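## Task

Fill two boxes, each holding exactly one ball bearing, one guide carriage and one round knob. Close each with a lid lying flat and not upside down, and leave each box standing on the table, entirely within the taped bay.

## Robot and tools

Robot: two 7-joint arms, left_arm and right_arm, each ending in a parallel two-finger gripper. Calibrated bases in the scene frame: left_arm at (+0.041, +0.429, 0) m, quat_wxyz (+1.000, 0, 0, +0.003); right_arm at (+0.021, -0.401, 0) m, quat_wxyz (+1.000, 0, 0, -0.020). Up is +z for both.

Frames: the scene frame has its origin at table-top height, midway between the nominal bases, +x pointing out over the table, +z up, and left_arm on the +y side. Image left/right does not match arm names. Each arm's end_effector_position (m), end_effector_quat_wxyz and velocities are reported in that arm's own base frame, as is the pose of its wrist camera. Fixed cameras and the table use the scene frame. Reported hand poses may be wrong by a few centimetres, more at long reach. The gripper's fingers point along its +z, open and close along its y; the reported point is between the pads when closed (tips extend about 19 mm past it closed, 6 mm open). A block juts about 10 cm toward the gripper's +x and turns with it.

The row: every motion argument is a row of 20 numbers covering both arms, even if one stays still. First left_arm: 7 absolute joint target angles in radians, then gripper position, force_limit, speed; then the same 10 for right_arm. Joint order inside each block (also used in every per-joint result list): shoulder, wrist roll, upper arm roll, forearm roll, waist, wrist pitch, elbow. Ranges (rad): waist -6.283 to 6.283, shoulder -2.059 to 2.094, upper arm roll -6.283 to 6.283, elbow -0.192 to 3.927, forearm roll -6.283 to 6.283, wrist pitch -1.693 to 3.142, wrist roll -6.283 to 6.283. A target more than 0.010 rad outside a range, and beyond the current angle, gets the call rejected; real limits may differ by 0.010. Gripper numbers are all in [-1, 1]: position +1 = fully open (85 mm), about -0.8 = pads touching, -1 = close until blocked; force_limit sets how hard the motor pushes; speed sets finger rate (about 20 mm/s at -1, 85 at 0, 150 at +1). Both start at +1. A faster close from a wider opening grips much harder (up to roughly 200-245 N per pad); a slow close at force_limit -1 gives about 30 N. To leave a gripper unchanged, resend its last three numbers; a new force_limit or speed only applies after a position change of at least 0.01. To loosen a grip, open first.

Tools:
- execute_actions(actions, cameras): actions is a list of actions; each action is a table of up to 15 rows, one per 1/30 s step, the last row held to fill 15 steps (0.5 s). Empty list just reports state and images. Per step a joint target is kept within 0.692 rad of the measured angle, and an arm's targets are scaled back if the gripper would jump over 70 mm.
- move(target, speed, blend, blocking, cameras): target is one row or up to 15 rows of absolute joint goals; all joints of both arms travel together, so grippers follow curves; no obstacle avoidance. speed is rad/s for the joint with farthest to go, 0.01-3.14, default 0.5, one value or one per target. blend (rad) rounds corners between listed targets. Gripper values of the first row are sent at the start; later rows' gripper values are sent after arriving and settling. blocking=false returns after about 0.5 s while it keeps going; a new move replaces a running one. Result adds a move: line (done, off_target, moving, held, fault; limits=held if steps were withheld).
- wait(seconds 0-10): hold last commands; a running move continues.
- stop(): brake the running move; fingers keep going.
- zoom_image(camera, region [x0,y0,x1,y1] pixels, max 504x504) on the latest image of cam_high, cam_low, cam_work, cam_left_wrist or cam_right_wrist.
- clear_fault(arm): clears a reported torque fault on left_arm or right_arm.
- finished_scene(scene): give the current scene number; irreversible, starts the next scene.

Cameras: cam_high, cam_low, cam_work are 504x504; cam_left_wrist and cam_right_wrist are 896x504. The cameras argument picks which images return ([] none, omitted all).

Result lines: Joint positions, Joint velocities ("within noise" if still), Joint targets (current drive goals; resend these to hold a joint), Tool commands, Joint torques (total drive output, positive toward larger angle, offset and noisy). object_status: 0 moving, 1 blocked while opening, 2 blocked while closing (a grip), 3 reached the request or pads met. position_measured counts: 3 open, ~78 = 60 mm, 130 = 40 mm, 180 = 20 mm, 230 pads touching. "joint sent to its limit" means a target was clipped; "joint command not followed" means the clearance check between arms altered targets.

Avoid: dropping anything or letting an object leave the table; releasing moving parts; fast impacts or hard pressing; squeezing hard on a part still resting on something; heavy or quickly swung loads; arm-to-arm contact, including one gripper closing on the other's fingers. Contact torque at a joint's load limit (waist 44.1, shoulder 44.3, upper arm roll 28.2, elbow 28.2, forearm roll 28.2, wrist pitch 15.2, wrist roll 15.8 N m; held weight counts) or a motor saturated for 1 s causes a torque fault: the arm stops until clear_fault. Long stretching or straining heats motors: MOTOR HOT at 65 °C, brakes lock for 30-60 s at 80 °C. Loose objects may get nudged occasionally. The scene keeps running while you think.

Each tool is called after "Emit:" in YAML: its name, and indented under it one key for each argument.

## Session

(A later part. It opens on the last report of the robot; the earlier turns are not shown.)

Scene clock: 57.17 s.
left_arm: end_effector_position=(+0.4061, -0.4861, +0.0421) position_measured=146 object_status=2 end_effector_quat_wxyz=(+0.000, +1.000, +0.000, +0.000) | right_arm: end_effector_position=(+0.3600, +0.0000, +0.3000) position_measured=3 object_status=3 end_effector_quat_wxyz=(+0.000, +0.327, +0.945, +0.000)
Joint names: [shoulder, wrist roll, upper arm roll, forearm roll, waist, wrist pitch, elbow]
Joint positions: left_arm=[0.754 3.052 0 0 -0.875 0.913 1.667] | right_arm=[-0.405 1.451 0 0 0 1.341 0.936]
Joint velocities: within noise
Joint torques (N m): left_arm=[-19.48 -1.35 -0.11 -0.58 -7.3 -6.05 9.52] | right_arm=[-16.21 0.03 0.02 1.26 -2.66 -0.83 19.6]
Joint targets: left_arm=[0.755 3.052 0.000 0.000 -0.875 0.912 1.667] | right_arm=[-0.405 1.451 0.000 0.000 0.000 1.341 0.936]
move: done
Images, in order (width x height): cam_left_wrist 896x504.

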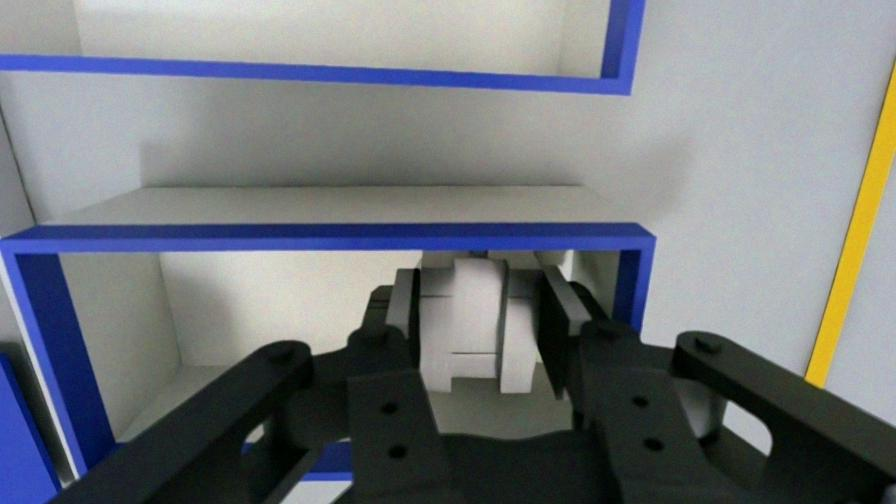

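Emit:
move:
  target: [0.7595,3.0522,0,0,-0.8748,0.9065,1.666,-1,-1,-1,-0.4049,1.451,0,0,0,1.3409,0.936,1,1,1]
  speed: 0.05
  cameras: ["cam_left_wrist"]

Emit:
zoom_image:
  camera: "cam_left_wrist"
  region: [230, 130, 690, 430]

Scene clock: 58.10 s.
left_arm: end_effector_position=(+0.4061, -0.4860, +0.0389) position_measured=146 object_status=2 end_effector_quat_wxyz=(+0.000, +1.000, +0.000, +0.000) | right_arm: end_effector_position=(+0.3600, +0.0000, +0.3000) position_measured=3 object_status=3 end_effector_quat_wxyz=(+0.000, +0.327, +0.945, +0.000)
Joint names: [shoulder, wrist roll, upper arm roll, forearm roll, waist, wrist pitch, elbow]
Joint positions: left_arm=[0.759 3.052 0 0 -0.875 0.906 1.666] | right_arm=[-0.405 1.451 0 0 0 1.341 0.936]
Joint velocities: within noise
Joint torques (N m): left_arm=[-8.58 -1.43 0.93 -0.48 -7.63 -2.9 1.91] | right_arm=[-16.02 0.08 0.01 1.3 -2.59 -0.84 19.65]
Joint targets: left_arm=[0.759 3.052 0.000 0.000 -0.875 0.907 1.666] | right_arm=[-0.405 1.451 0.000 0.000 0.000 1.341 0.936]
move: done
Images, in order (width x height): cam_left_wrist 896x504.

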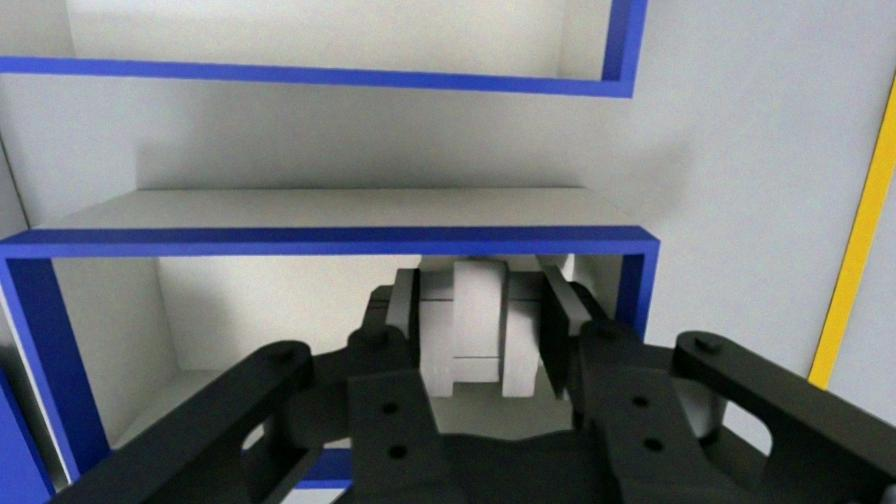

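Scaled by 1.096 from the camera's 896x504 image, which has a finer 1280x720 frame.

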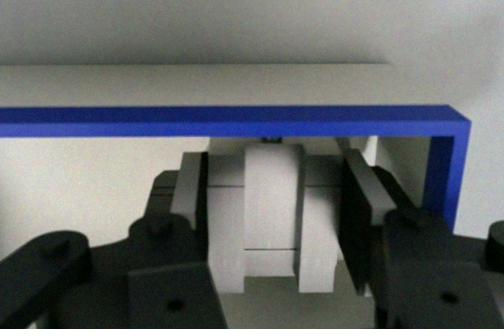

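Emit:
move:
  target:
    - [0.756,3.0522,0,0,-0.8748,0.9105,1.6668,-1,-1,-1,-0.4049,1.451,0,0,0,1.3409,0.936,1,1,1]
    - [0.756,3.0522,0,0,-0.8748,0.9105,1.6668,0.13,-1,-1,-0.4049,1.451,0,0,0,1.3409,0.936,1,1,1]
    - [0.649,3.0522,0,0,-0.8748,1.0768,1.7258,0.13,-1,-1,-0.4049,1.451,0,0,0,1.3409,0.936,1,1,1]
  speed: [0.05,0.1,0.3]
  cameras: ["cam_left_wrist"]

Emit:
zoom_image:
  camera: "cam_left_wrist"
  region: [230, 130, 690, 430]

Emit:
move:
  target: [0.5173,3.9236,0,0,-0.0034,0.9344,1.4517,0.51,-1,0,-0.4049,1.451,0,0,0,1.3409,0.936,1,1,1]
  speed: 0.8
  cameras: ["cam_left_wrist","cam_work"]

Emit:
zoom_image:
  camera: "cam_work"
  region: [170, 180, 320, 330]

Scene clock: 61.63 s.
left_arm: end_effector_position=(+0.4060, -0.4859, +0.1201) position_measured=113 object_status=3 end_effector_quat_wxyz=(+0.000, +1.000, +0.000, +0.000) | right_arm: end_effector_position=(+0.3600, +0.0000, +0.3000) position_measured=3 object_status=3 end_effector_quat_wxyz=(+0.000, +0.327, +0.945, +0.000)
Joint names: [shoulder, wrist roll, upper arm roll, forearm roll, waist, wrist pitch, elbow]
Joint positions: left_arm=[0.649 3.052 0 0 -0.875 1.077 1.726] | right_arm=[-0.405 1.451 0 0 0 1.341 0.936]
Joint velocities: within noise
Joint torques (N m): left_arm=[-28.08 -1.32 1.07 -0.65 -6.5 0.19 14.79] | right_arm=[-15.44 0.17 -0.06 1.26 -2.1 -0.74 19.47]
Joint targets: left_arm=[0.649 3.052 0.000 0.000 -0.875 1.077 1.726] | right_arm=[-0.405 1.451 0.000 0.000 0.000 1.341 0.936]
move: done
Images, in order (width x height): cam_left_wrist 896x504.

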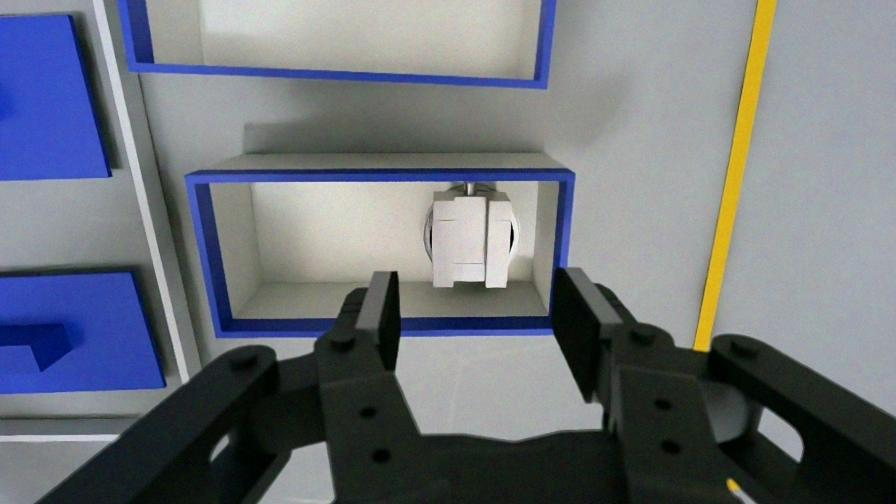

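Scaled by 1.096 from the camera's 896x504 image, which has a finer 1280x720 frame.

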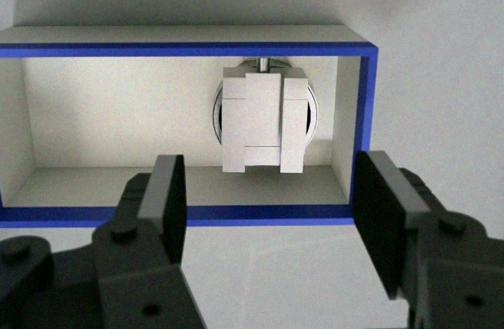

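Scene clock: 63.43 s.
left_arm: end_effector_position=(+0.5880, -0.0021, +0.1001) position_measured=64 object_status=3 end_effector_quat_wxyz=(+0.000, +1.000, +0.000, +0.000) | right_arm: end_effector_position=(+0.3600, +0.0000, +0.3000) position_measured=3 object_status=3 end_effector_quat_wxyz=(+0.000, +0.327, +0.945, +0.000)
Joint names: [shoulder, wrist roll, upper arm roll, forearm roll, waist, wrist pitch, elbow]
Joint positions: left_arm=[0.517 3.924 0 0 -0.004 0.934 1.452] | right_arm=[-0.405 1.451 0 0 0 1.341 0.936]
Joint velocities: within noise
Joint torques (N m): left_arm=[-26.63 1.55 -1.95 -0.31 8.31 -5.49 10.99] | right_arm=[-14.97 0.29 0.01 1.15 -1.89 -0.81 19.65]
Joint targets: left_arm=[0.517 3.924 0.000 0.000 -0.003 0.934 1.452] | right_arm=[-0.405 1.451 0.000 0.000 0.000 1.341 0.936]
move: done
Images, in order (width x height): cam_work 504x504, cam_left_wrist 896x504.

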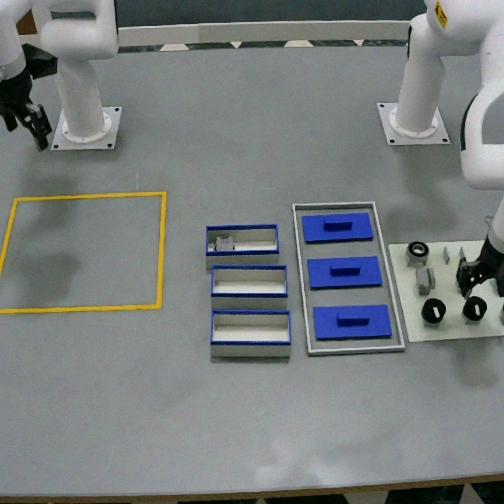

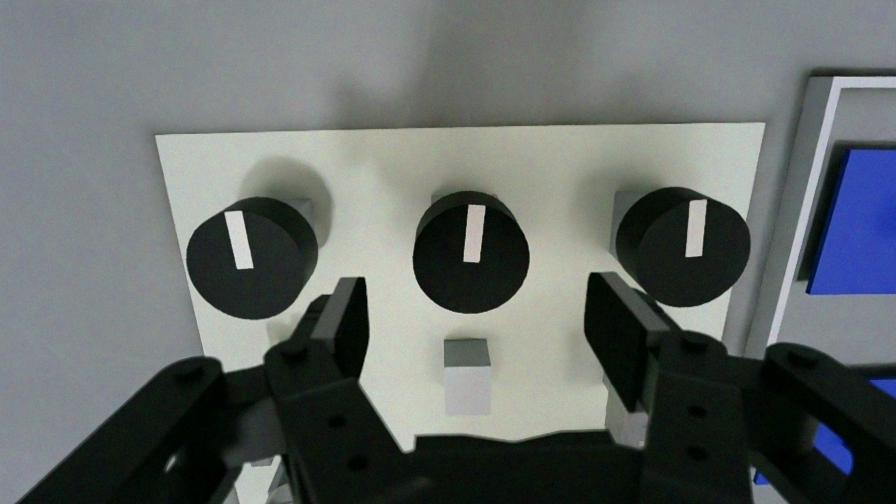

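Scaled by 3.360 from the camera's 504x504 image, which has a finer 720x720 frame.

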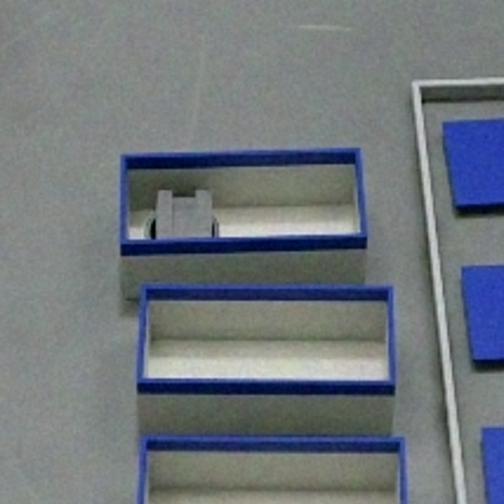

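Emit:
move:
  target: [0.6,3.922,0,0,-0.005,0.8372,1.4372,0.51,-1,0,-0.4049,1.451,0,0,0,1.3409,0.936,1,1,1]
  speed: 0.25
  cameras: ["cam_left_wrist","cam_low"]

Emit:
zoom_image:
  camera: "cam_left_wrist"
  region: [230, 130, 690, 430]

Emit:
zoom_image:
  camera: "cam_low"
  region: [320, 210, 400, 280]

Scene clock: 64.93 s.
left_arm: end_effector_position=(+0.5911, -0.0030, +0.0531) position_measured=64 object_status=3 end_effector_quat_wxyz=(+0.000, +1.000, +0.000, +0.000) | right_arm: end_effector_position=(+0.3600, +0.0000, +0.3000) position_measured=3 object_status=3 end_effector_quat_wxyz=(+0.000, +0.327, +0.945, +0.000)
Joint names: [shoulder, wrist roll, upper arm roll, forearm roll, waist, wrist pitch, elbow]
Joint positions: left_arm=[0.6 3.922 0 0 -0.005 0.837 1.437] | right_arm=[-0.405 1.451 0 0 0 1.341 0.936]
Joint velocities: within noise
Joint torques (N m): left_arm=[-21.39 -1.52 2.4 -0.62 -7.39 -5.74 10.36] | right_arm=[-14.61 0.27 -0.03 1.26 -1.85 -0.9 19.64]
Joint targets: left_arm=[0.600 3.922 0.000 0.000 -0.005 0.837 1.437] | right_arm=[-0.405 1.451 0.000 0.000 0.000 1.341 0.936]
move: done
Images, in order (width x height): cam_low 504x504, cam_left_wrist 896x504.

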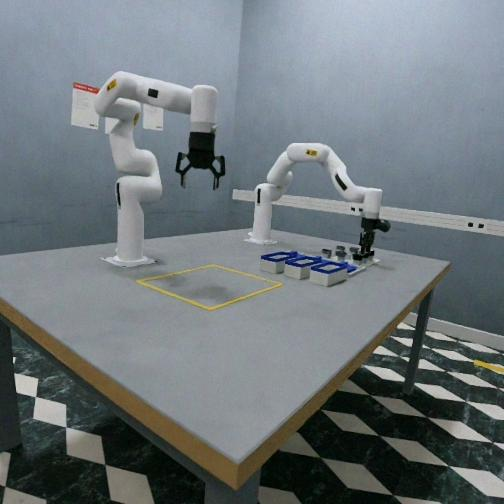

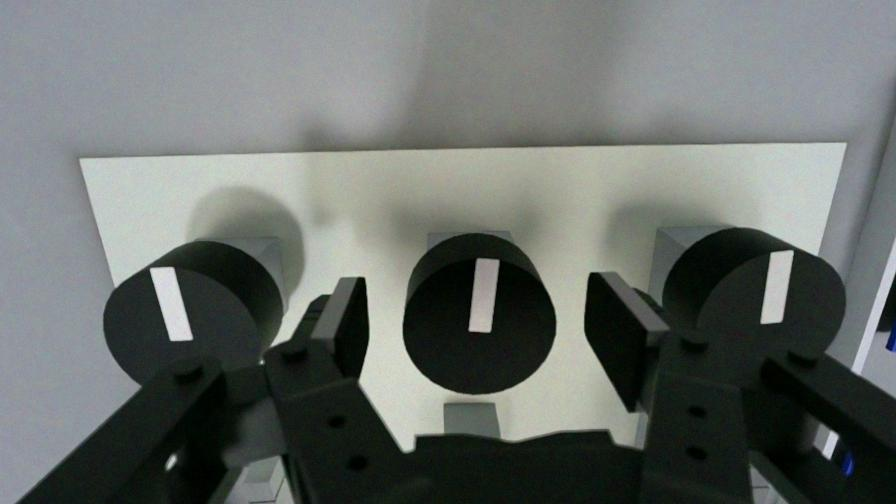

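Scaled by 1.096 from the camera's 896x504 image, which has a finer 1280x720 frame.

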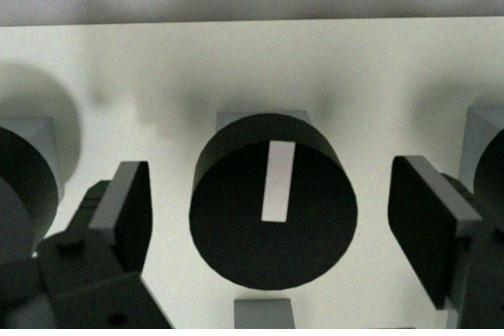

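Scaled by 6.300 from the camera's 504x504 image, which has a finer 720x720 frame.

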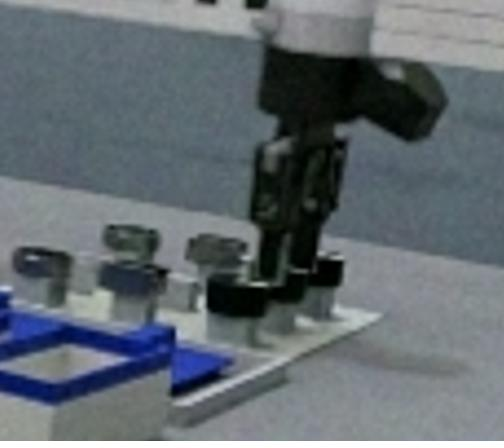

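Emit:
move:
  target: [0.6,3.922,0,0,-0.005,0.8372,1.4372,-1,-1,-1,-0.4049,1.451,0,0,0,1.3409,0.936,1,1,1]
  cameras: ["cam_left_wrist"]

Emit:
move:
  target:
    - [0.5005,3.922,0,0,-0.005,0.9857,1.4862,-1,-1,-1,-0.4049,1.451,0,0,0,1.3409,0.936,1,1,1]
    - [0.4747,3.1204,0,0,-0.8066,0.9716,1.4463,-1,-1,-1,-0.4049,1.451,0,0,0,1.3409,0.936,1,1,1]
    - [0.6066,3.1204,0,0,-0.8066,0.7852,1.3918,-1,-1,-1,-0.4049,1.451,0,0,0,1.3409,0.936,1,1,1]
  speed: [0.3,0.8,0.15]
  blend: [0.02,0,0]
  cameras: ["cam_left_wrist"]

Emit:
zoom_image:
  camera: "cam_left_wrist"
  region: [230, 130, 690, 430]

Scene clock: 67.27 s.
left_arm: end_effector_position=(+0.5911, -0.0030, +0.0530) position_measured=122 object_status=0 end_effector_quat_wxyz=(+0.000, +1.000, +0.000, +0.000) | right_arm: end_effector_position=(+0.3600, +0.0000, +0.3000) position_measured=3 object_status=3 end_effector_quat_wxyz=(+0.000, +0.327, +0.945, +0.000)
Joint names: [shoulder, wrist roll, upper arm roll, forearm roll, waist, wrist pitch, elbow]
Joint positions: left_arm=[0.6 3.922 0 0 -0.005 0.837 1.437] | right_arm=[-0.405 1.451 0 0 0 1.341 0.936]
Joint velocities: within noise
Joint torques (N m): left_arm=[-21.34 -1.56 2.2 -0.52 -7.2 -5.27 10.62] | right_arm=[-14.33 0.39 0.09 1.38 -1.49 -0.83 19.48]
Joint targets: left_arm=[0.600 3.922 0.000 0.000 -0.005 0.837 1.437] | right_arm=[-0.405 1.451 0.000 0.000 0.000 1.341 0.936]
move: done
Images, in order (width x height): cam_left_wrist 896x504.

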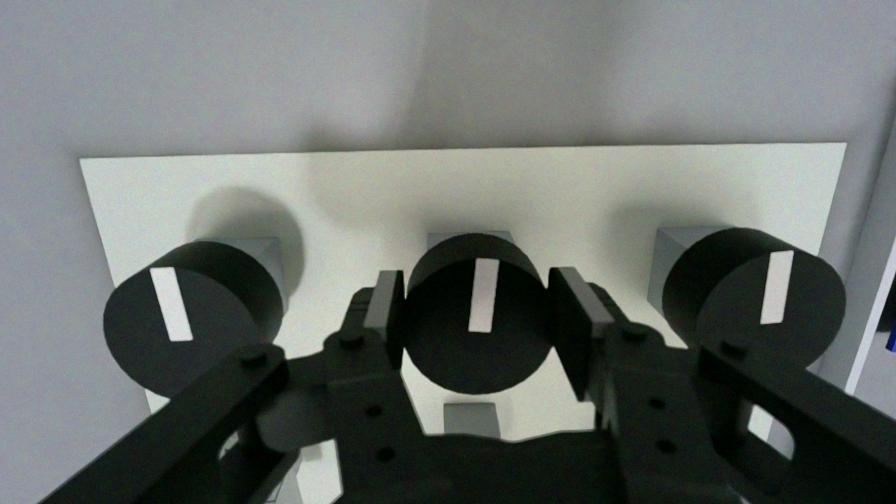

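Scene clock: 70.60 s.
left_arm: end_effector_position=(+0.4035, -0.4210, +0.0361) position_measured=122 object_status=2 end_effector_quat_wxyz=(+0.000, +1.000, +0.000, +0.000) | right_arm: end_effector_position=(+0.3600, +0.0000, +0.3000) position_measured=3 object_status=3 end_effector_quat_wxyz=(+0.000, +0.327, +0.945, +0.000)
Joint names: [shoulder, wrist roll, upper arm roll, forearm roll, waist, wrist pitch, elbow]
Joint positions: left_arm=[0.606 3.12 0 0 -0.807 0.785 1.392] | right_arm=[-0.405 1.451 0 0 0 1.341 0.936]
Joint velocities: within noise
Joint torques (N m): left_arm=[-21.31 -1.78 -1.69 -0.42 -7.41 -5.68 10.08] | right_arm=[-13.73 0.53 -0.03 1.3 -1.47 -0.8 19.58]
Joint targets: left_arm=[0.607 3.120 0.000 0.000 -0.807 0.785 1.392] | right_arm=[-0.405 1.451 0.000 0.000 0.000 1.341 0.936]
move: done
Images, in order (width x height): cam_left_wrist 896x504.

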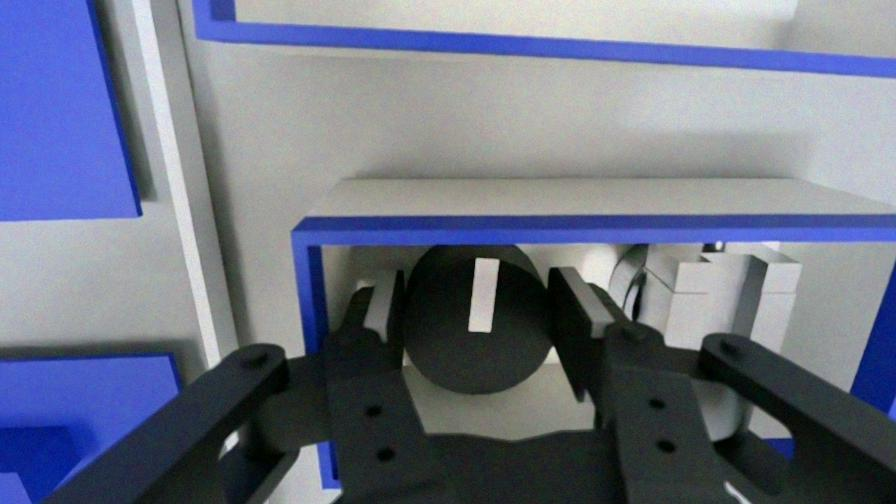

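Scaled by 1.096 from the camera's 896x504 image, which has a finer 1280x720 frame.

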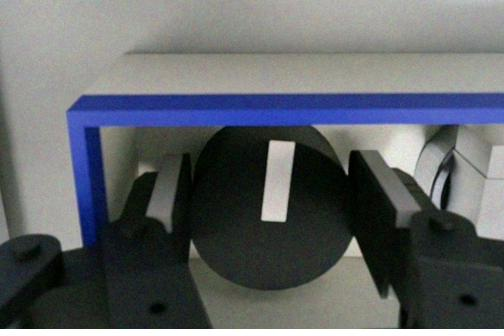

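Emit:
move:
  target: [0.6140,3.1204,0,0,-0.8066,0.7769,1.3910,-1,-1,-1,-0.4049,1.451,0,0,0,1.3409,0.936,1,1,1]
  speed: 0.05
  cameras: []

Emit:
move:
  target: [0.6177,3.1204,0,0,-0.8066,0.7728,1.3905,-1,-1,-1,-0.4049,1.451,0,0,0,1.3409,0.936,1,1,1]
  speed: 0.05
  cameras: ["cam_left_wrist"]

Scene clock: 71.63 s.
left_arm: end_effector_position=(+0.4036, -0.4212, +0.0323) position_measured=122 object_status=2 end_effector_quat_wxyz=(+0.000, +1.000, +0.000, +0.000) | right_arm: end_effector_position=(+0.3600, +0.0000, +0.3000) position_measured=3 object_status=3 end_effector_quat_wxyz=(+0.000, +0.327, +0.945, +0.000)
Joint names: [shoulder, wrist roll, upper arm roll, forearm roll, waist, wrist pitch, elbow]
Joint positions: left_arm=[0.614 3.12 0 0 -0.807 0.777 1.391] | right_arm=[-0.405 1.451 0 0 0 1.341 0.936]
Joint velocities: within noise
Joint torques (N m): left_arm=[-13.56 -1.58 0.79 -0.2 -3.61 -3.32 4.51] | right_arm=[-13.5 0.53 0.05 1.38 -1.04 -0.76 19.58]
Joint targets: left_arm=[0.614 3.120 0.000 0.000 -0.807 0.777 1.391] | right_arm=[-0.405 1.451 0.000 0.000 0.000 1.341 0.936]
move: done
No camera images: "cameras" was empty.

Scene clock: 72.33 s.
left_arm: end_effector_position=(+0.4036, -0.4212, +0.0305) position_measured=122 object_status=2 end_effector_quat_wxyz=(+0.000, +1.000, +0.000, +0.000) | right_arm: end_effector_position=(+0.3600, +0.0000, +0.3000) position_measured=3 object_status=3 end_effector_quat_wxyz=(+0.000, +0.327, +0.945, +0.000)
Joint names: [shoulder, wrist roll, upper arm roll, forearm roll, waist, wrist pitch, elbow]
Joint positions: left_arm=[0.617 3.12 0 0 -0.807 0.773 1.391] | right_arm=[-0.405 1.451 0 0 0 1.341 0.936]
Joint velocities: within noise
Joint torques (N m): left_arm=[-0.52 -1.5 6.12 -0.44 2.89 -1.53 -3.69] | right_arm=[-13.37 0.49 -0.03 1.24 -1.23 -0.79 19.5]
Joint targets: left_arm=[0.618 3.120 0.000 0.000 -0.807 0.773 1.390] | right_arm=[-0.405 1.451 0.000 0.000 0.000 1.341 0.936]
move: done
Images, in order (width x height): cam_left_wrist 896x504.

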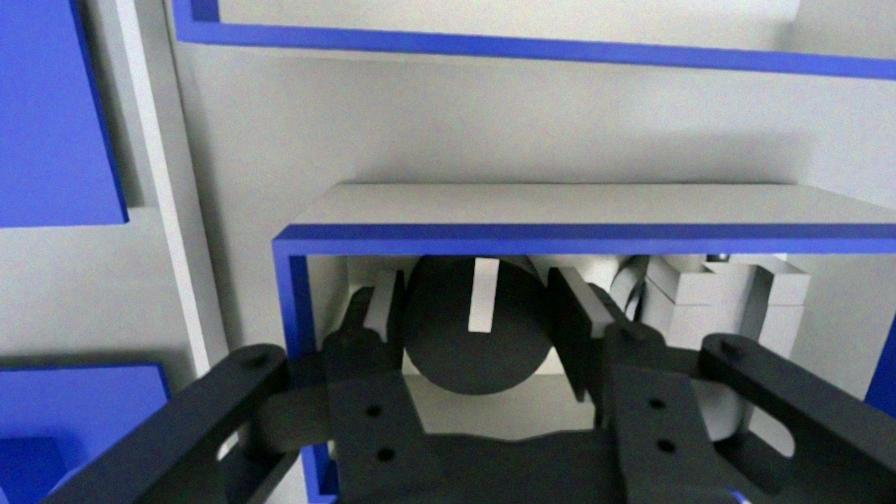

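Emit:
move:
  target:
    - [0.6145,3.1204,0,0,-0.8066,0.7765,1.391,-1,-1,-1,-0.4049,1.451,0,0,0,1.3409,0.936,1,1,1]
  speed: 0.05
  cameras: []

Emit:
move:
  target:
    - [0.6145,3.1204,0,0,-0.8066,0.7765,1.391,0.31,-1,-1,-0.4049,1.451,0,0,0,1.3409,0.936,1,1,1]
    - [0.4747,3.1204,0,0,-0.8066,0.9716,1.4463,0.31,-1,-1,-0.4049,1.451,0,0,0,1.3409,0.936,1,1,1]
  speed: 0.2

Scene clock: 74.87 s.
left_arm: end_effector_position=(+0.4035, -0.4207, +0.0314) position_measured=122 object_status=2 end_effector_quat_wxyz=(+0.000, +1.000, +0.000, +0.000) | right_arm: end_effector_position=(+0.3600, +0.0000, +0.3000) position_measured=3 object_status=3 end_effector_quat_wxyz=(+0.000, +0.327, +0.945, +0.000)
Joint names: [shoulder, wrist roll, upper arm roll, forearm roll, waist, wrist pitch, elbow]
Joint positions: left_arm=[0.615 3.12 0 0 -0.806 0.777 1.391] | right_arm=[-0.405 1.451 0 0 0 1.341 0.936]
Joint velocities: within noise
Joint torques (N m): left_arm=[-18.77 0.09 1.59 -0.4 8.02 3.04 5.53] | right_arm=[-12.79 0.66 0.05 1.28 -0.94 -0.79 19.53]
Joint targets: left_arm=[0.614 3.120 0.000 0.000 -0.807 0.776 1.391] | right_arm=[-0.405 1.451 0.000 0.000 0.000 1.341 0.936]
move: done
No camera images: "cameras" was empty.

Scene clock: 77.17 s.
left_arm: end_effector_position=(+0.4035, -0.4210, +0.1200) position_measured=90 object_status=3 end_effector_quat_wxyz=(+0.000, +1.000, +0.000, +0.000) | right_arm: end_effector_position=(+0.3600, +0.0000, +0.3000) position_measured=3 object_status=3 end_effector_quat_wxyz=(+0.000, +0.327, +0.945, +0.000)
Joint names: [shoulder, wrist roll, upper arm roll, forearm roll, waist, wrist pitch, elbow]
Joint positions: left_arm=[0.475 3.12 0 0 -0.807 0.972 1.446] | right_arm=[-0.405 1.451 0 0 0 1.341 0.936]
Joint velocities: within noise
Joint torques (N m): left_arm=[-25.85 0.97 -2.08 -0.07 -7.25 0.16 14.26] | right_arm=[-12.39 0.76 0.04 1.22 -0.69 -0.85 19.53]
Joint targets: left_arm=[0.475 3.120 0.000 0.000 -0.807 0.972 1.446] | right_arm=[-0.405 1.451 0.000 0.000 0.000 1.341 0.936]
move: done

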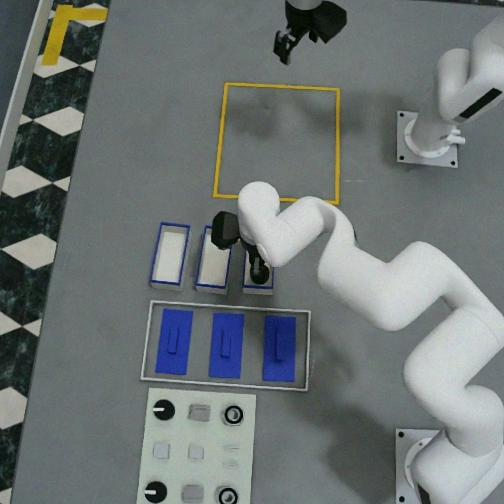

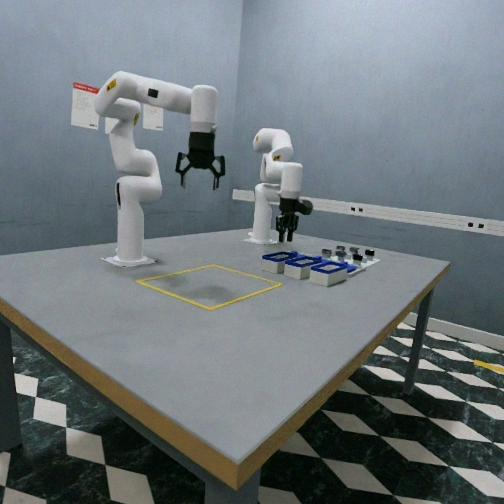

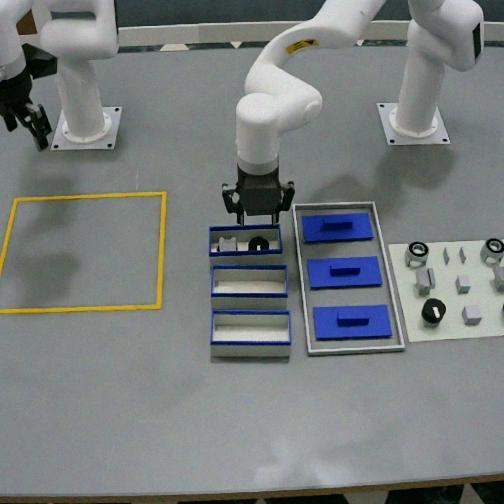

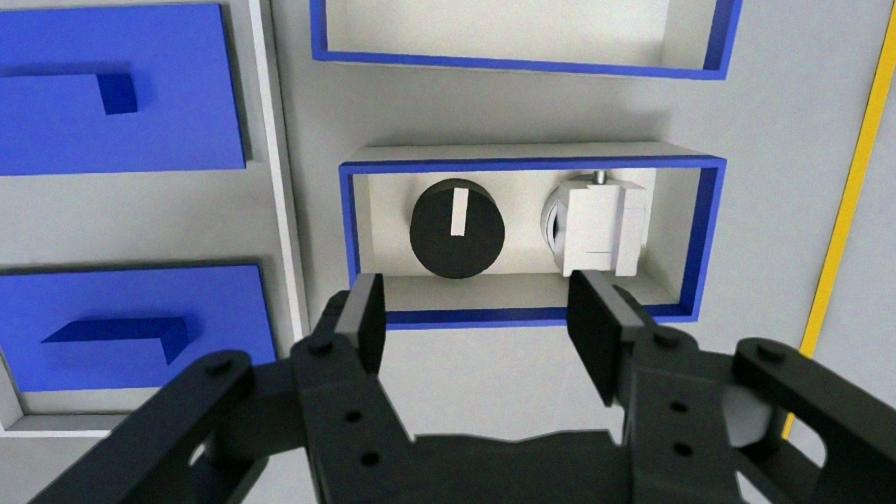

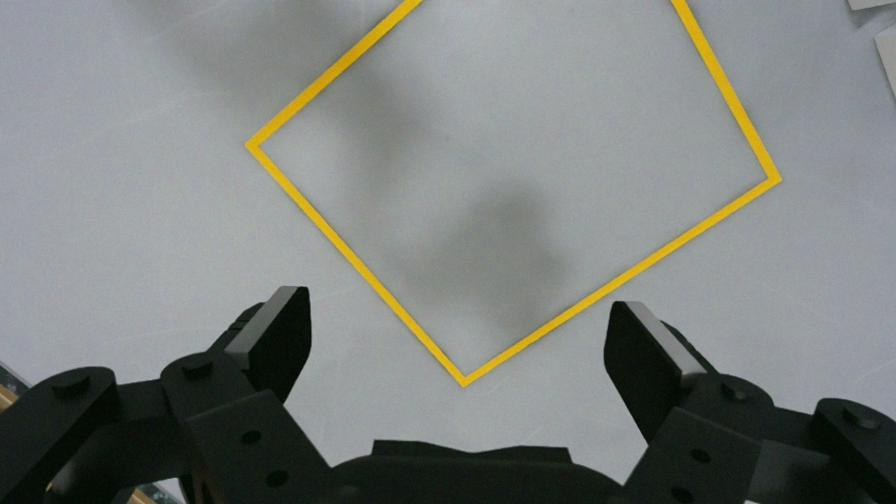

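Emit:
move:
  target:
    - [0.0472,2.1763,0,0,-0.1797,0.8007,0.848,0.6,-1,-1,-0.4049,1.451,0,0,0,1.3409,0.936,1,1,1]
  speed: 0.8
  cameras: ["cam_left_wrist"]

Scene clock: 79.27 s.
left_arm: end_effector_position=(+0.4350, -0.0790, +0.1200) position_measured=53 object_status=3 end_effector_quat_wxyz=(+0.000, +0.707, +0.707, +0.000) | right_arm: end_effector_position=(+0.3600, +0.0000, +0.3000) position_measured=3 object_status=3 end_effector_quat_wxyz=(+0.000, +0.327, +0.945, +0.000)
Joint names: [shoulder, wrist roll, upper arm roll, forearm roll, waist, wrist pitch, elbow]
Joint positions: left_arm=[0.047 2.176 0 0 -0.18 0.801 0.848] | right_arm=[-0.405 1.451 0 0 0 1.341 0.936]
Joint velocities: within noise
Joint torques (N m): left_arm=[-18.08 -1.7 -2.37 -0.14 8.66 -5.64 10.06] | right_arm=[-11.94 0.74 -0.02 1.33 -0.4 -0.85 19.45]
Joint targets: left_arm=[0.047 2.176 0.000 0.000 -0.180 0.801 0.848] | right_arm=[-0.405 1.451 0.000 0.000 0.000 1.341 0.936]
move: done
Images, in order (width x height): cam_left_wrist 896x504.

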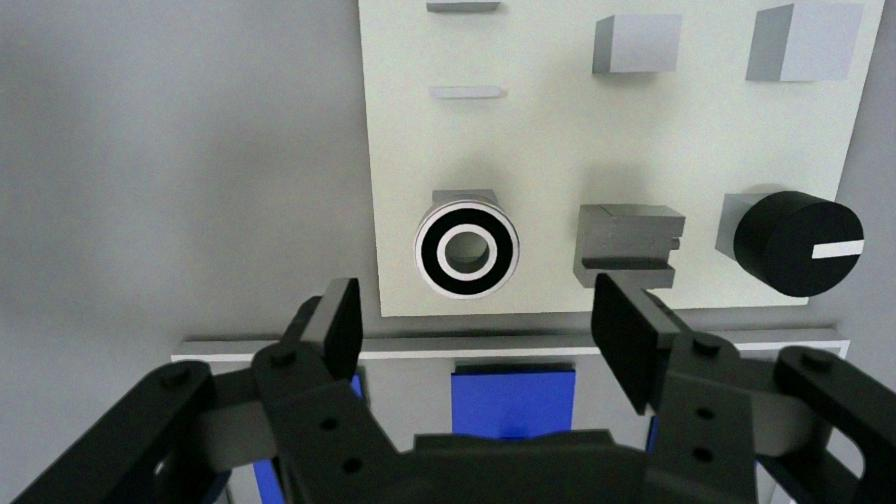

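Emit:
move:
  target:
    - [0.2093,2.1816,0,0,-0.1744,0.5848,0.794,0.6,-1,-1,-0.4049,1.451,0,0,0,1.3409,0.936,1,1,1]
    - [0.2093,2.1816,0,0,-0.1744,0.5848,0.794,-1,-1,-1,-0.4049,1.451,0,0,0,1.3409,0.936,1,1,1]
  speed: 0.2
  cameras: ["cam_left_wrist"]

Scene clock: 82.80 s.
left_arm: end_effector_position=(+0.4352, -0.0767, +0.0455) position_measured=116 object_status=0 end_effector_quat_wxyz=(+0.000, +0.707, +0.707, +0.000) | right_arm: end_effector_position=(+0.3600, +0.0000, +0.3000) position_measured=3 object_status=3 end_effector_quat_wxyz=(+0.000, +0.327, +0.945, +0.000)
Joint names: [shoulder, wrist roll, upper arm roll, forearm roll, waist, wrist pitch, elbow]
Joint positions: left_arm=[0.209 2.182 0 0 -0.174 0.585 0.794] | right_arm=[-0.405 1.451 0 0 0 1.341 0.936]
Joint velocities: within noise
Joint torques (N m): left_arm=[-13.57 1.41 -1.7 -0.06 8.16 -4.56 8.71] | right_arm=[-11.35 0.87 -0.01 1.2 -0.16 -0.82 19.48]
Joint targets: left_arm=[0.209 2.182 0.000 0.000 -0.174 0.585 0.794] | right_arm=[-0.405 1.451 0.000 0.000 0.000 1.341 0.936]
move: done
Images, in order (width x height): cam_left_wrist 896x504.

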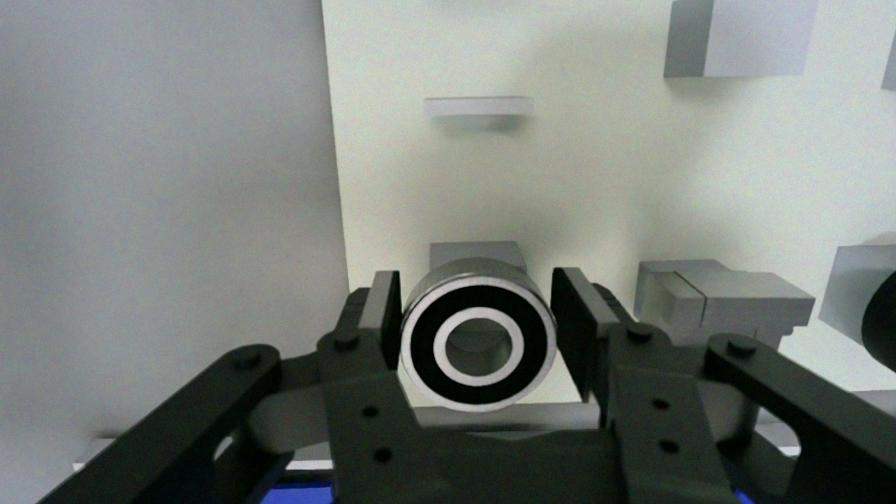

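Emit:
move:
  target:
    - [0.0472,2.1816,0,0,-0.1744,0.8007,0.848,-1,-1,-1,-0.4049,1.451,0,0,0,1.3409,0.936,1,1,1]
    - [0.8609,3.1779,0,0,-0.7491,1.2806,2.1415,-1,-1,-1,-0.4049,1.451,0,0,0,1.3409,0.936,1,1,1]
  speed: [0.3,0.8]
  cameras: ["cam_left_wrist"]

Scene clock: 86.37 s.
left_arm: end_effector_position=(+0.5000, -0.4649, +0.1400) position_measured=116 object_status=2 end_effector_quat_wxyz=(+0.000, +1.000, +0.000, +0.000) | right_arm: end_effector_position=(+0.3600, +0.0000, +0.3000) position_measured=3 object_status=3 end_effector_quat_wxyz=(+0.000, +0.327, +0.945, +0.000)
Joint names: [shoulder, wrist roll, upper arm roll, forearm roll, waist, wrist pitch, elbow]
Joint positions: left_arm=[0.861 3.178 0 0 -0.749 1.281 2.141] | right_arm=[-0.405 1.451 0 0 0 1.341 0.936]
Joint velocities: within noise
Joint torques (N m): left_arm=[-26.14 1.57 1.65 -0.04 -7.34 0.18 15.45] | right_arm=[-10.61 1.03 0.09 1.28 0.28 -0.88 19.62]
Joint targets: left_arm=[0.861 3.178 0.000 0.000 -0.749 1.281 2.142] | right_arm=[-0.405 1.451 0.000 0.000 0.000 1.341 0.936]
move: done
Images, in order (width x height): cam_left_wrist 896x504.

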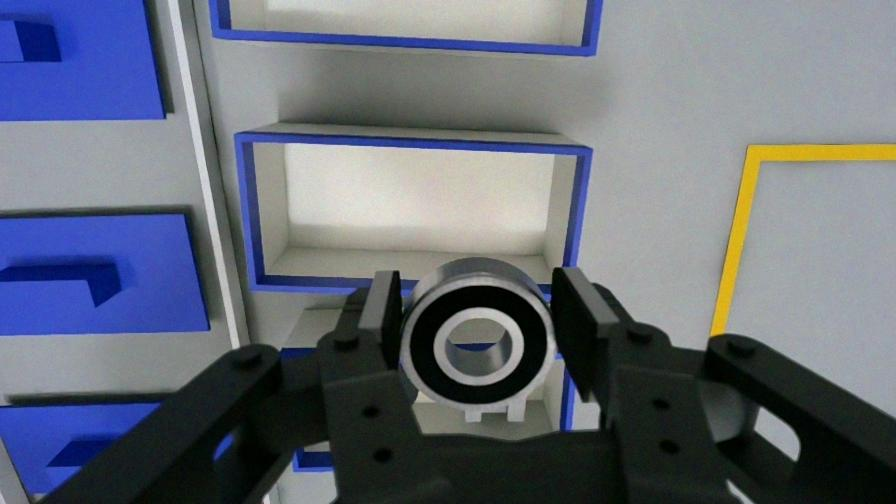

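Emit:
move:
  target:
    - [0.9282,3.2385,0,0,-0.7465,1.1877,2.1158,-1,-1,-1,-0.4049,1.451,0,0,0,1.3409,0.936,1,1,1]
    - [1.0071,3.2385,0,0,-0.7465,1.0628,2.0698,-1,-1,-1,-0.4049,1.451,0,0,0,1.3409,0.936,1,1,1]
  speed: [0.2,0.06]
  cameras: ["cam_left_wrist"]

Scene clock: 90.03 s.
left_arm: end_effector_position=(+0.5058, -0.4678, +0.0266) position_measured=116 object_status=2 end_effector_quat_wxyz=(+0.000, +1.000, -0.029, +0.000) | right_arm: end_effector_position=(+0.3600, +0.0000, +0.3000) position_measured=3 object_status=3 end_effector_quat_wxyz=(+0.000, +0.327, +0.945, +0.000)
Joint names: [shoulder, wrist roll, upper arm roll, forearm roll, waist, wrist pitch, elbow]
Joint positions: left_arm=[1.006 3.239 0 0 -0.746 1.063 2.07] | right_arm=[-0.405 1.451 0 0 0 1.341 0.936]
Joint velocities: within noise
Joint torques (N m): left_arm=[-5.68 0.98 1.25 -0.24 4.99 -4.02 0.48] | right_arm=[-9.79 1.14 -0.08 1.34 0.72 -0.84 19.56]
Joint targets: left_arm=[1.007 3.239 0.000 0.000 -0.747 1.063 2.070] | right_arm=[-0.405 1.451 0.000 0.000 0.000 1.341 0.936]
move: done
Images, in order (width x height): cam_left_wrist 896x504.

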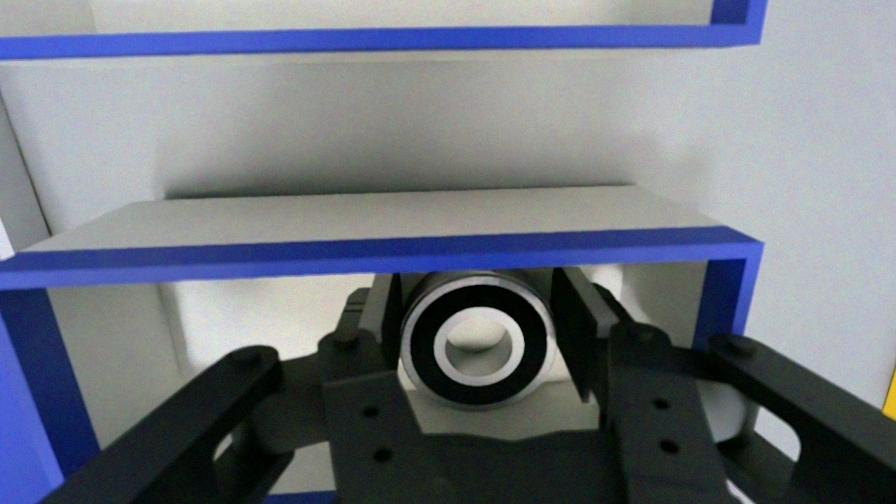

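Emit:
move:
  target:
    - [1.0062,3.2385,0,0,-0.7465,1.0642,2.0703,0.25,-1,-1,-0.4049,1.451,0,0,0,1.3409,0.936,1,1,1]
    - [0.9282,3.2385,0,0,-0.7465,1.1877,2.1158,0.25,-1,-1,-0.4049,1.451,0,0,0,1.3409,0.936,1,1,1]
    - [0.8609,3.1779,0,0,-0.7491,1.2806,2.1415,0.25,-1,-1,-0.4049,1.451,0,0,0,1.3409,0.936,1,1,1]
  speed: [0.05,0.15,0.4]
  blend: [0,0.02,0]
  cameras: ["cam_left_wrist"]

Scene clock: 92.70 s.
left_arm: end_effector_position=(+0.5000, -0.4650, +0.1399) position_measured=98 object_status=3 end_effector_quat_wxyz=(+0.000, +1.000, +0.000, +0.000) | right_arm: end_effector_position=(+0.3600, +0.0000, +0.3000) position_measured=3 object_status=3 end_effector_quat_wxyz=(+0.000, +0.327, +0.945, +0.000)
Joint names: [shoulder, wrist roll, upper arm roll, forearm roll, waist, wrist pitch, elbow]
Joint positions: left_arm=[0.861 3.178 0 0 -0.749 1.281 2.141] | right_arm=[-0.405 1.451 0 0 0 1.341 0.936]
Joint velocities: within noise
Joint torques (N m): left_arm=[-31.57 -1.76 2.34 0 -7.94 0.26 14.89] | right_arm=[-9.98 1.15 0.03 1.23 1 -0.9 19.49]
Joint targets: left_arm=[0.861 3.178 0.000 0.000 -0.749 1.281 2.142] | right_arm=[-0.405 1.451 0.000 0.000 0.000 1.341 0.936]
move: done
Images, in order (width x height): cam_left_wrist 896x504.

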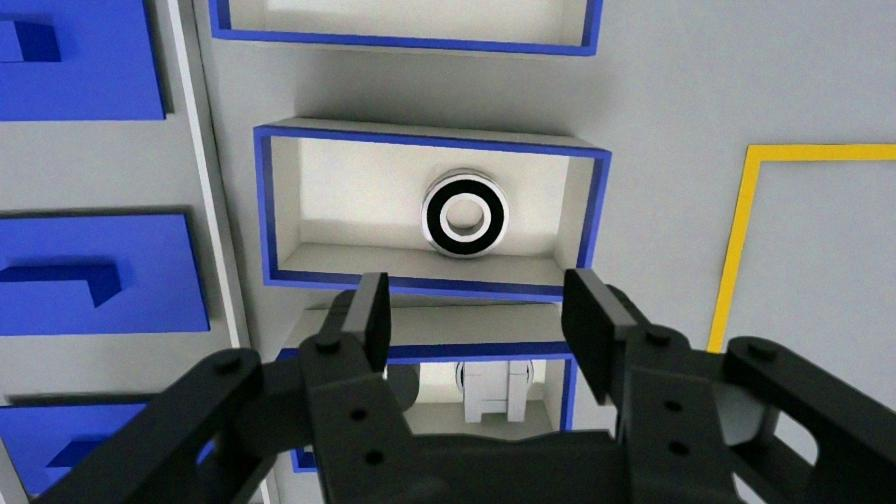

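Emit:
move:
  target:
    - [0.8115,3.2942,0,0,-0.7028,1.1294,1.941,-0.8,-1,0,-0.4049,1.451,0,0,0,1.3409,0.936,1,1,1]
    - [0.8949,3.2942,0,0,-0.7028,0.9997,1.8946,-0.8,-1,0,-0.4049,1.451,0,0,0,1.3409,0.936,1,1,1]
    - [0.9371,3.2751,0,0,-0.7219,1.0332,1.9703,-0.8,-1,0,-0.4049,1.451,0,0,0,1.3409,0.936,1,1,1]
    - [0.8575,3.2751,0,0,-0.7219,1.1632,2.0207,-0.8,-1,0,-0.4049,1.451,0,0,0,1.3409,0.936,1,1,1]
  speed: [0.2,0.15,0.06,0.2]
  cameras: ["cam_left_wrist"]

Scene clock: 98.43 s.
left_arm: end_effector_position=(+0.5082, -0.4474, +0.0999) position_measured=229 object_status=3 end_effector_quat_wxyz=(+0.000, +0.999, -0.035, +0.000) | right_arm: end_effector_position=(+0.3600, +0.0000, +0.3000) position_measured=3 object_status=3 end_effector_quat_wxyz=(+0.000, +0.327, +0.945, +0.000)
Joint names: [shoulder, wrist roll, upper arm roll, forearm roll, waist, wrist pitch, elbow]
Joint positions: left_arm=[0.858 3.275 0 0 -0.722 1.163 2.021] | right_arm=[-0.405 1.451 0 0 0 1.341 0.936]
Joint velocities: within noise
Joint torques (N m): left_arm=[-30.96 -1.52 -2.61 0.42 -7.16 0.21 14.55] | right_arm=[-9.73 1.48 0 1.27 1.3 -0.76 19.51]
Joint targets: left_arm=[0.858 3.275 0.000 0.000 -0.722 1.163 2.021] | right_arm=[-0.405 1.451 0.000 0.000 0.000 1.341 0.936]
move: done
Images, in order (width x height): cam_left_wrist 896x504.

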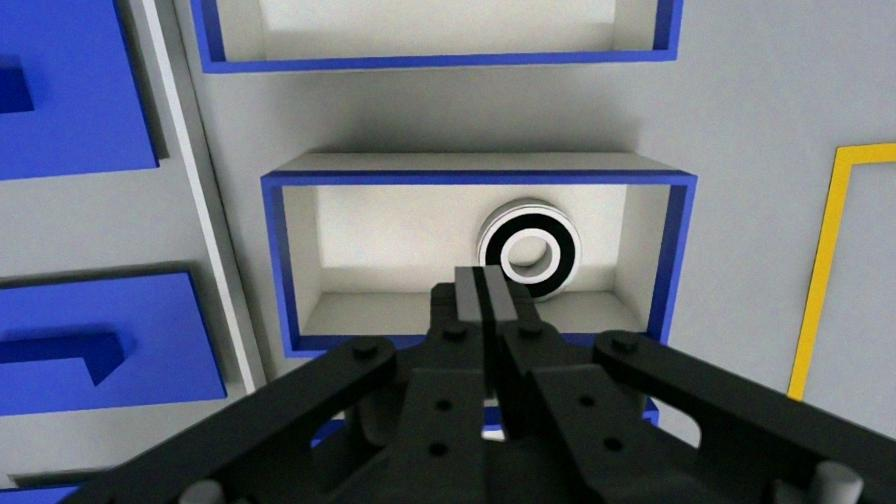

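Emit:
move:
  target:
    - [0.2807,3.7697,0,0,-0.1573,0.8766,1.1573,0.47,-1,0,-0.4049,1.451,0,0,0,1.3409,0.936,1,1,1]
  speed: 0.8
  cameras: ["cam_left_wrist"]

Scene clock: 100.70 s.
left_arm: end_effector_position=(+0.5140, -0.0816, +0.1201) position_measured=70 object_status=3 end_effector_quat_wxyz=(+0.000, +1.000, +0.000, +0.000) | right_arm: end_effector_position=(+0.3600, +0.0000, +0.3000) position_measured=3 object_status=3 end_effector_quat_wxyz=(+0.000, +0.327, +0.945, +0.000)
Joint names: [shoulder, wrist roll, upper arm roll, forearm roll, waist, wrist pitch, elbow]
Joint positions: left_arm=[0.281 3.77 0 0 -0.157 0.877 1.157] | right_arm=[-0.405 1.451 0 0 0 1.341 0.936]
Joint velocities: within noise
Joint torques (N m): left_arm=[-23.11 1.53 -2.44 0.08 8.75 -5.65 10.6] | right_arm=[-9.82 1.53 0.07 1.19 1.72 -0.83 19.45]
Joint targets: left_arm=[0.281 3.770 0.000 0.000 -0.157 0.877 1.157] | right_arm=[-0.405 1.451 0.000 0.000 0.000 1.341 0.936]
move: done
Images, in order (width x height): cam_left_wrist 896x504.

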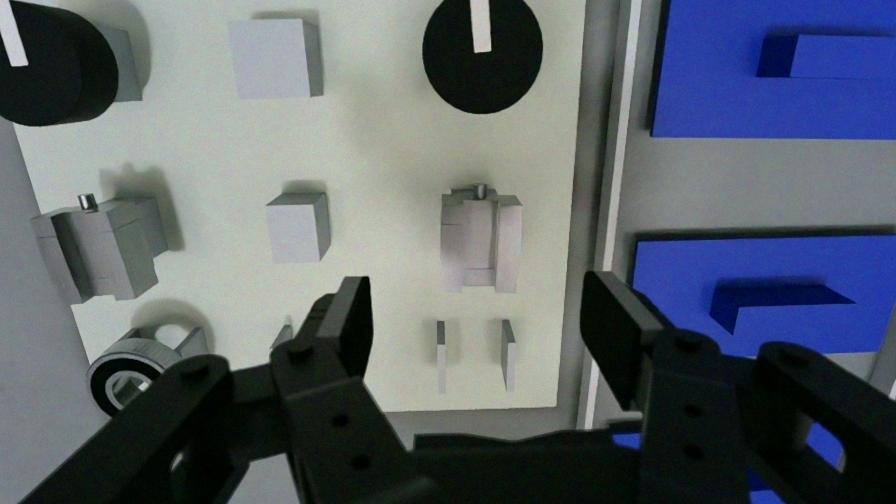

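Emit:
move:
  target:
    - [0.4184,3.761,0,0,-0.166,0.7109,1.1293,0.47,-1,0,-0.4049,1.451,0,0,0,1.3409,0.936,1,1,1]
    - [0.4184,3.761,0,0,-0.166,0.7109,1.1293,-1,-1,-1,-0.4049,1.451,0,0,0,1.3409,0.936,1,1,1]
  speed: 0.2
  cameras: ["cam_left_wrist"]

Scene clock: 104.60 s.
left_arm: end_effector_position=(+0.5180, -0.0868, +0.0501) position_measured=147 object_status=0 end_effector_quat_wxyz=(+0.000, +1.000, +0.000, +0.000) | right_arm: end_effector_position=(+0.3600, +0.0000, +0.3000) position_measured=3 object_status=3 end_effector_quat_wxyz=(+0.000, +0.327, +0.945, +0.000)
Joint names: [shoulder, wrist roll, upper arm roll, forearm roll, waist, wrist pitch, elbow]
Joint positions: left_arm=[0.418 3.761 0 0 -0.166 0.711 1.129] | right_arm=[-0.405 1.451 0 0 0 1.341 0.936]
Joint velocities: within noise
Joint torques (N m): left_arm=[-17.99 -1.48 -2.01 0.22 -6.61 -5.4 9.98] | right_arm=[-9.94 1.59 0.12 1.19 2.22 -0.8 19.46]
Joint targets: left_arm=[0.418 3.761 0.000 0.000 -0.166 0.711 1.129] | right_arm=[-0.405 1.451 0.000 0.000 0.000 1.341 0.936]
move: done
Images, in order (width x height): cam_left_wrist 896x504.

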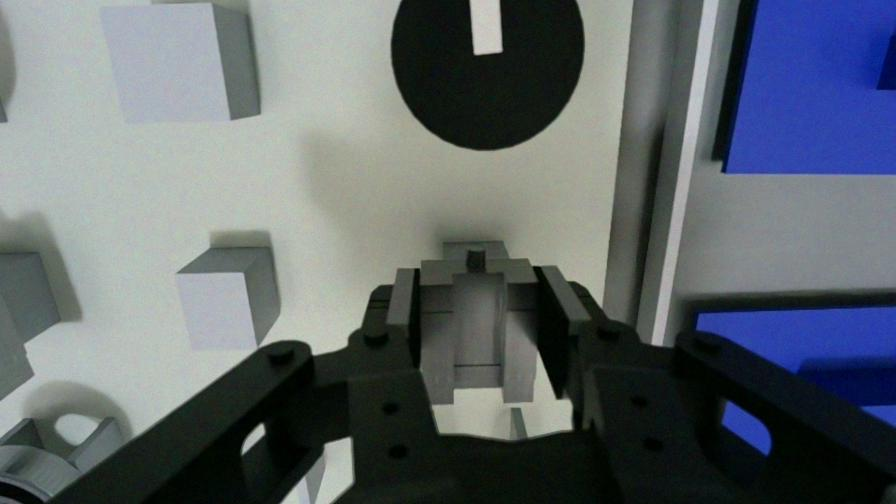

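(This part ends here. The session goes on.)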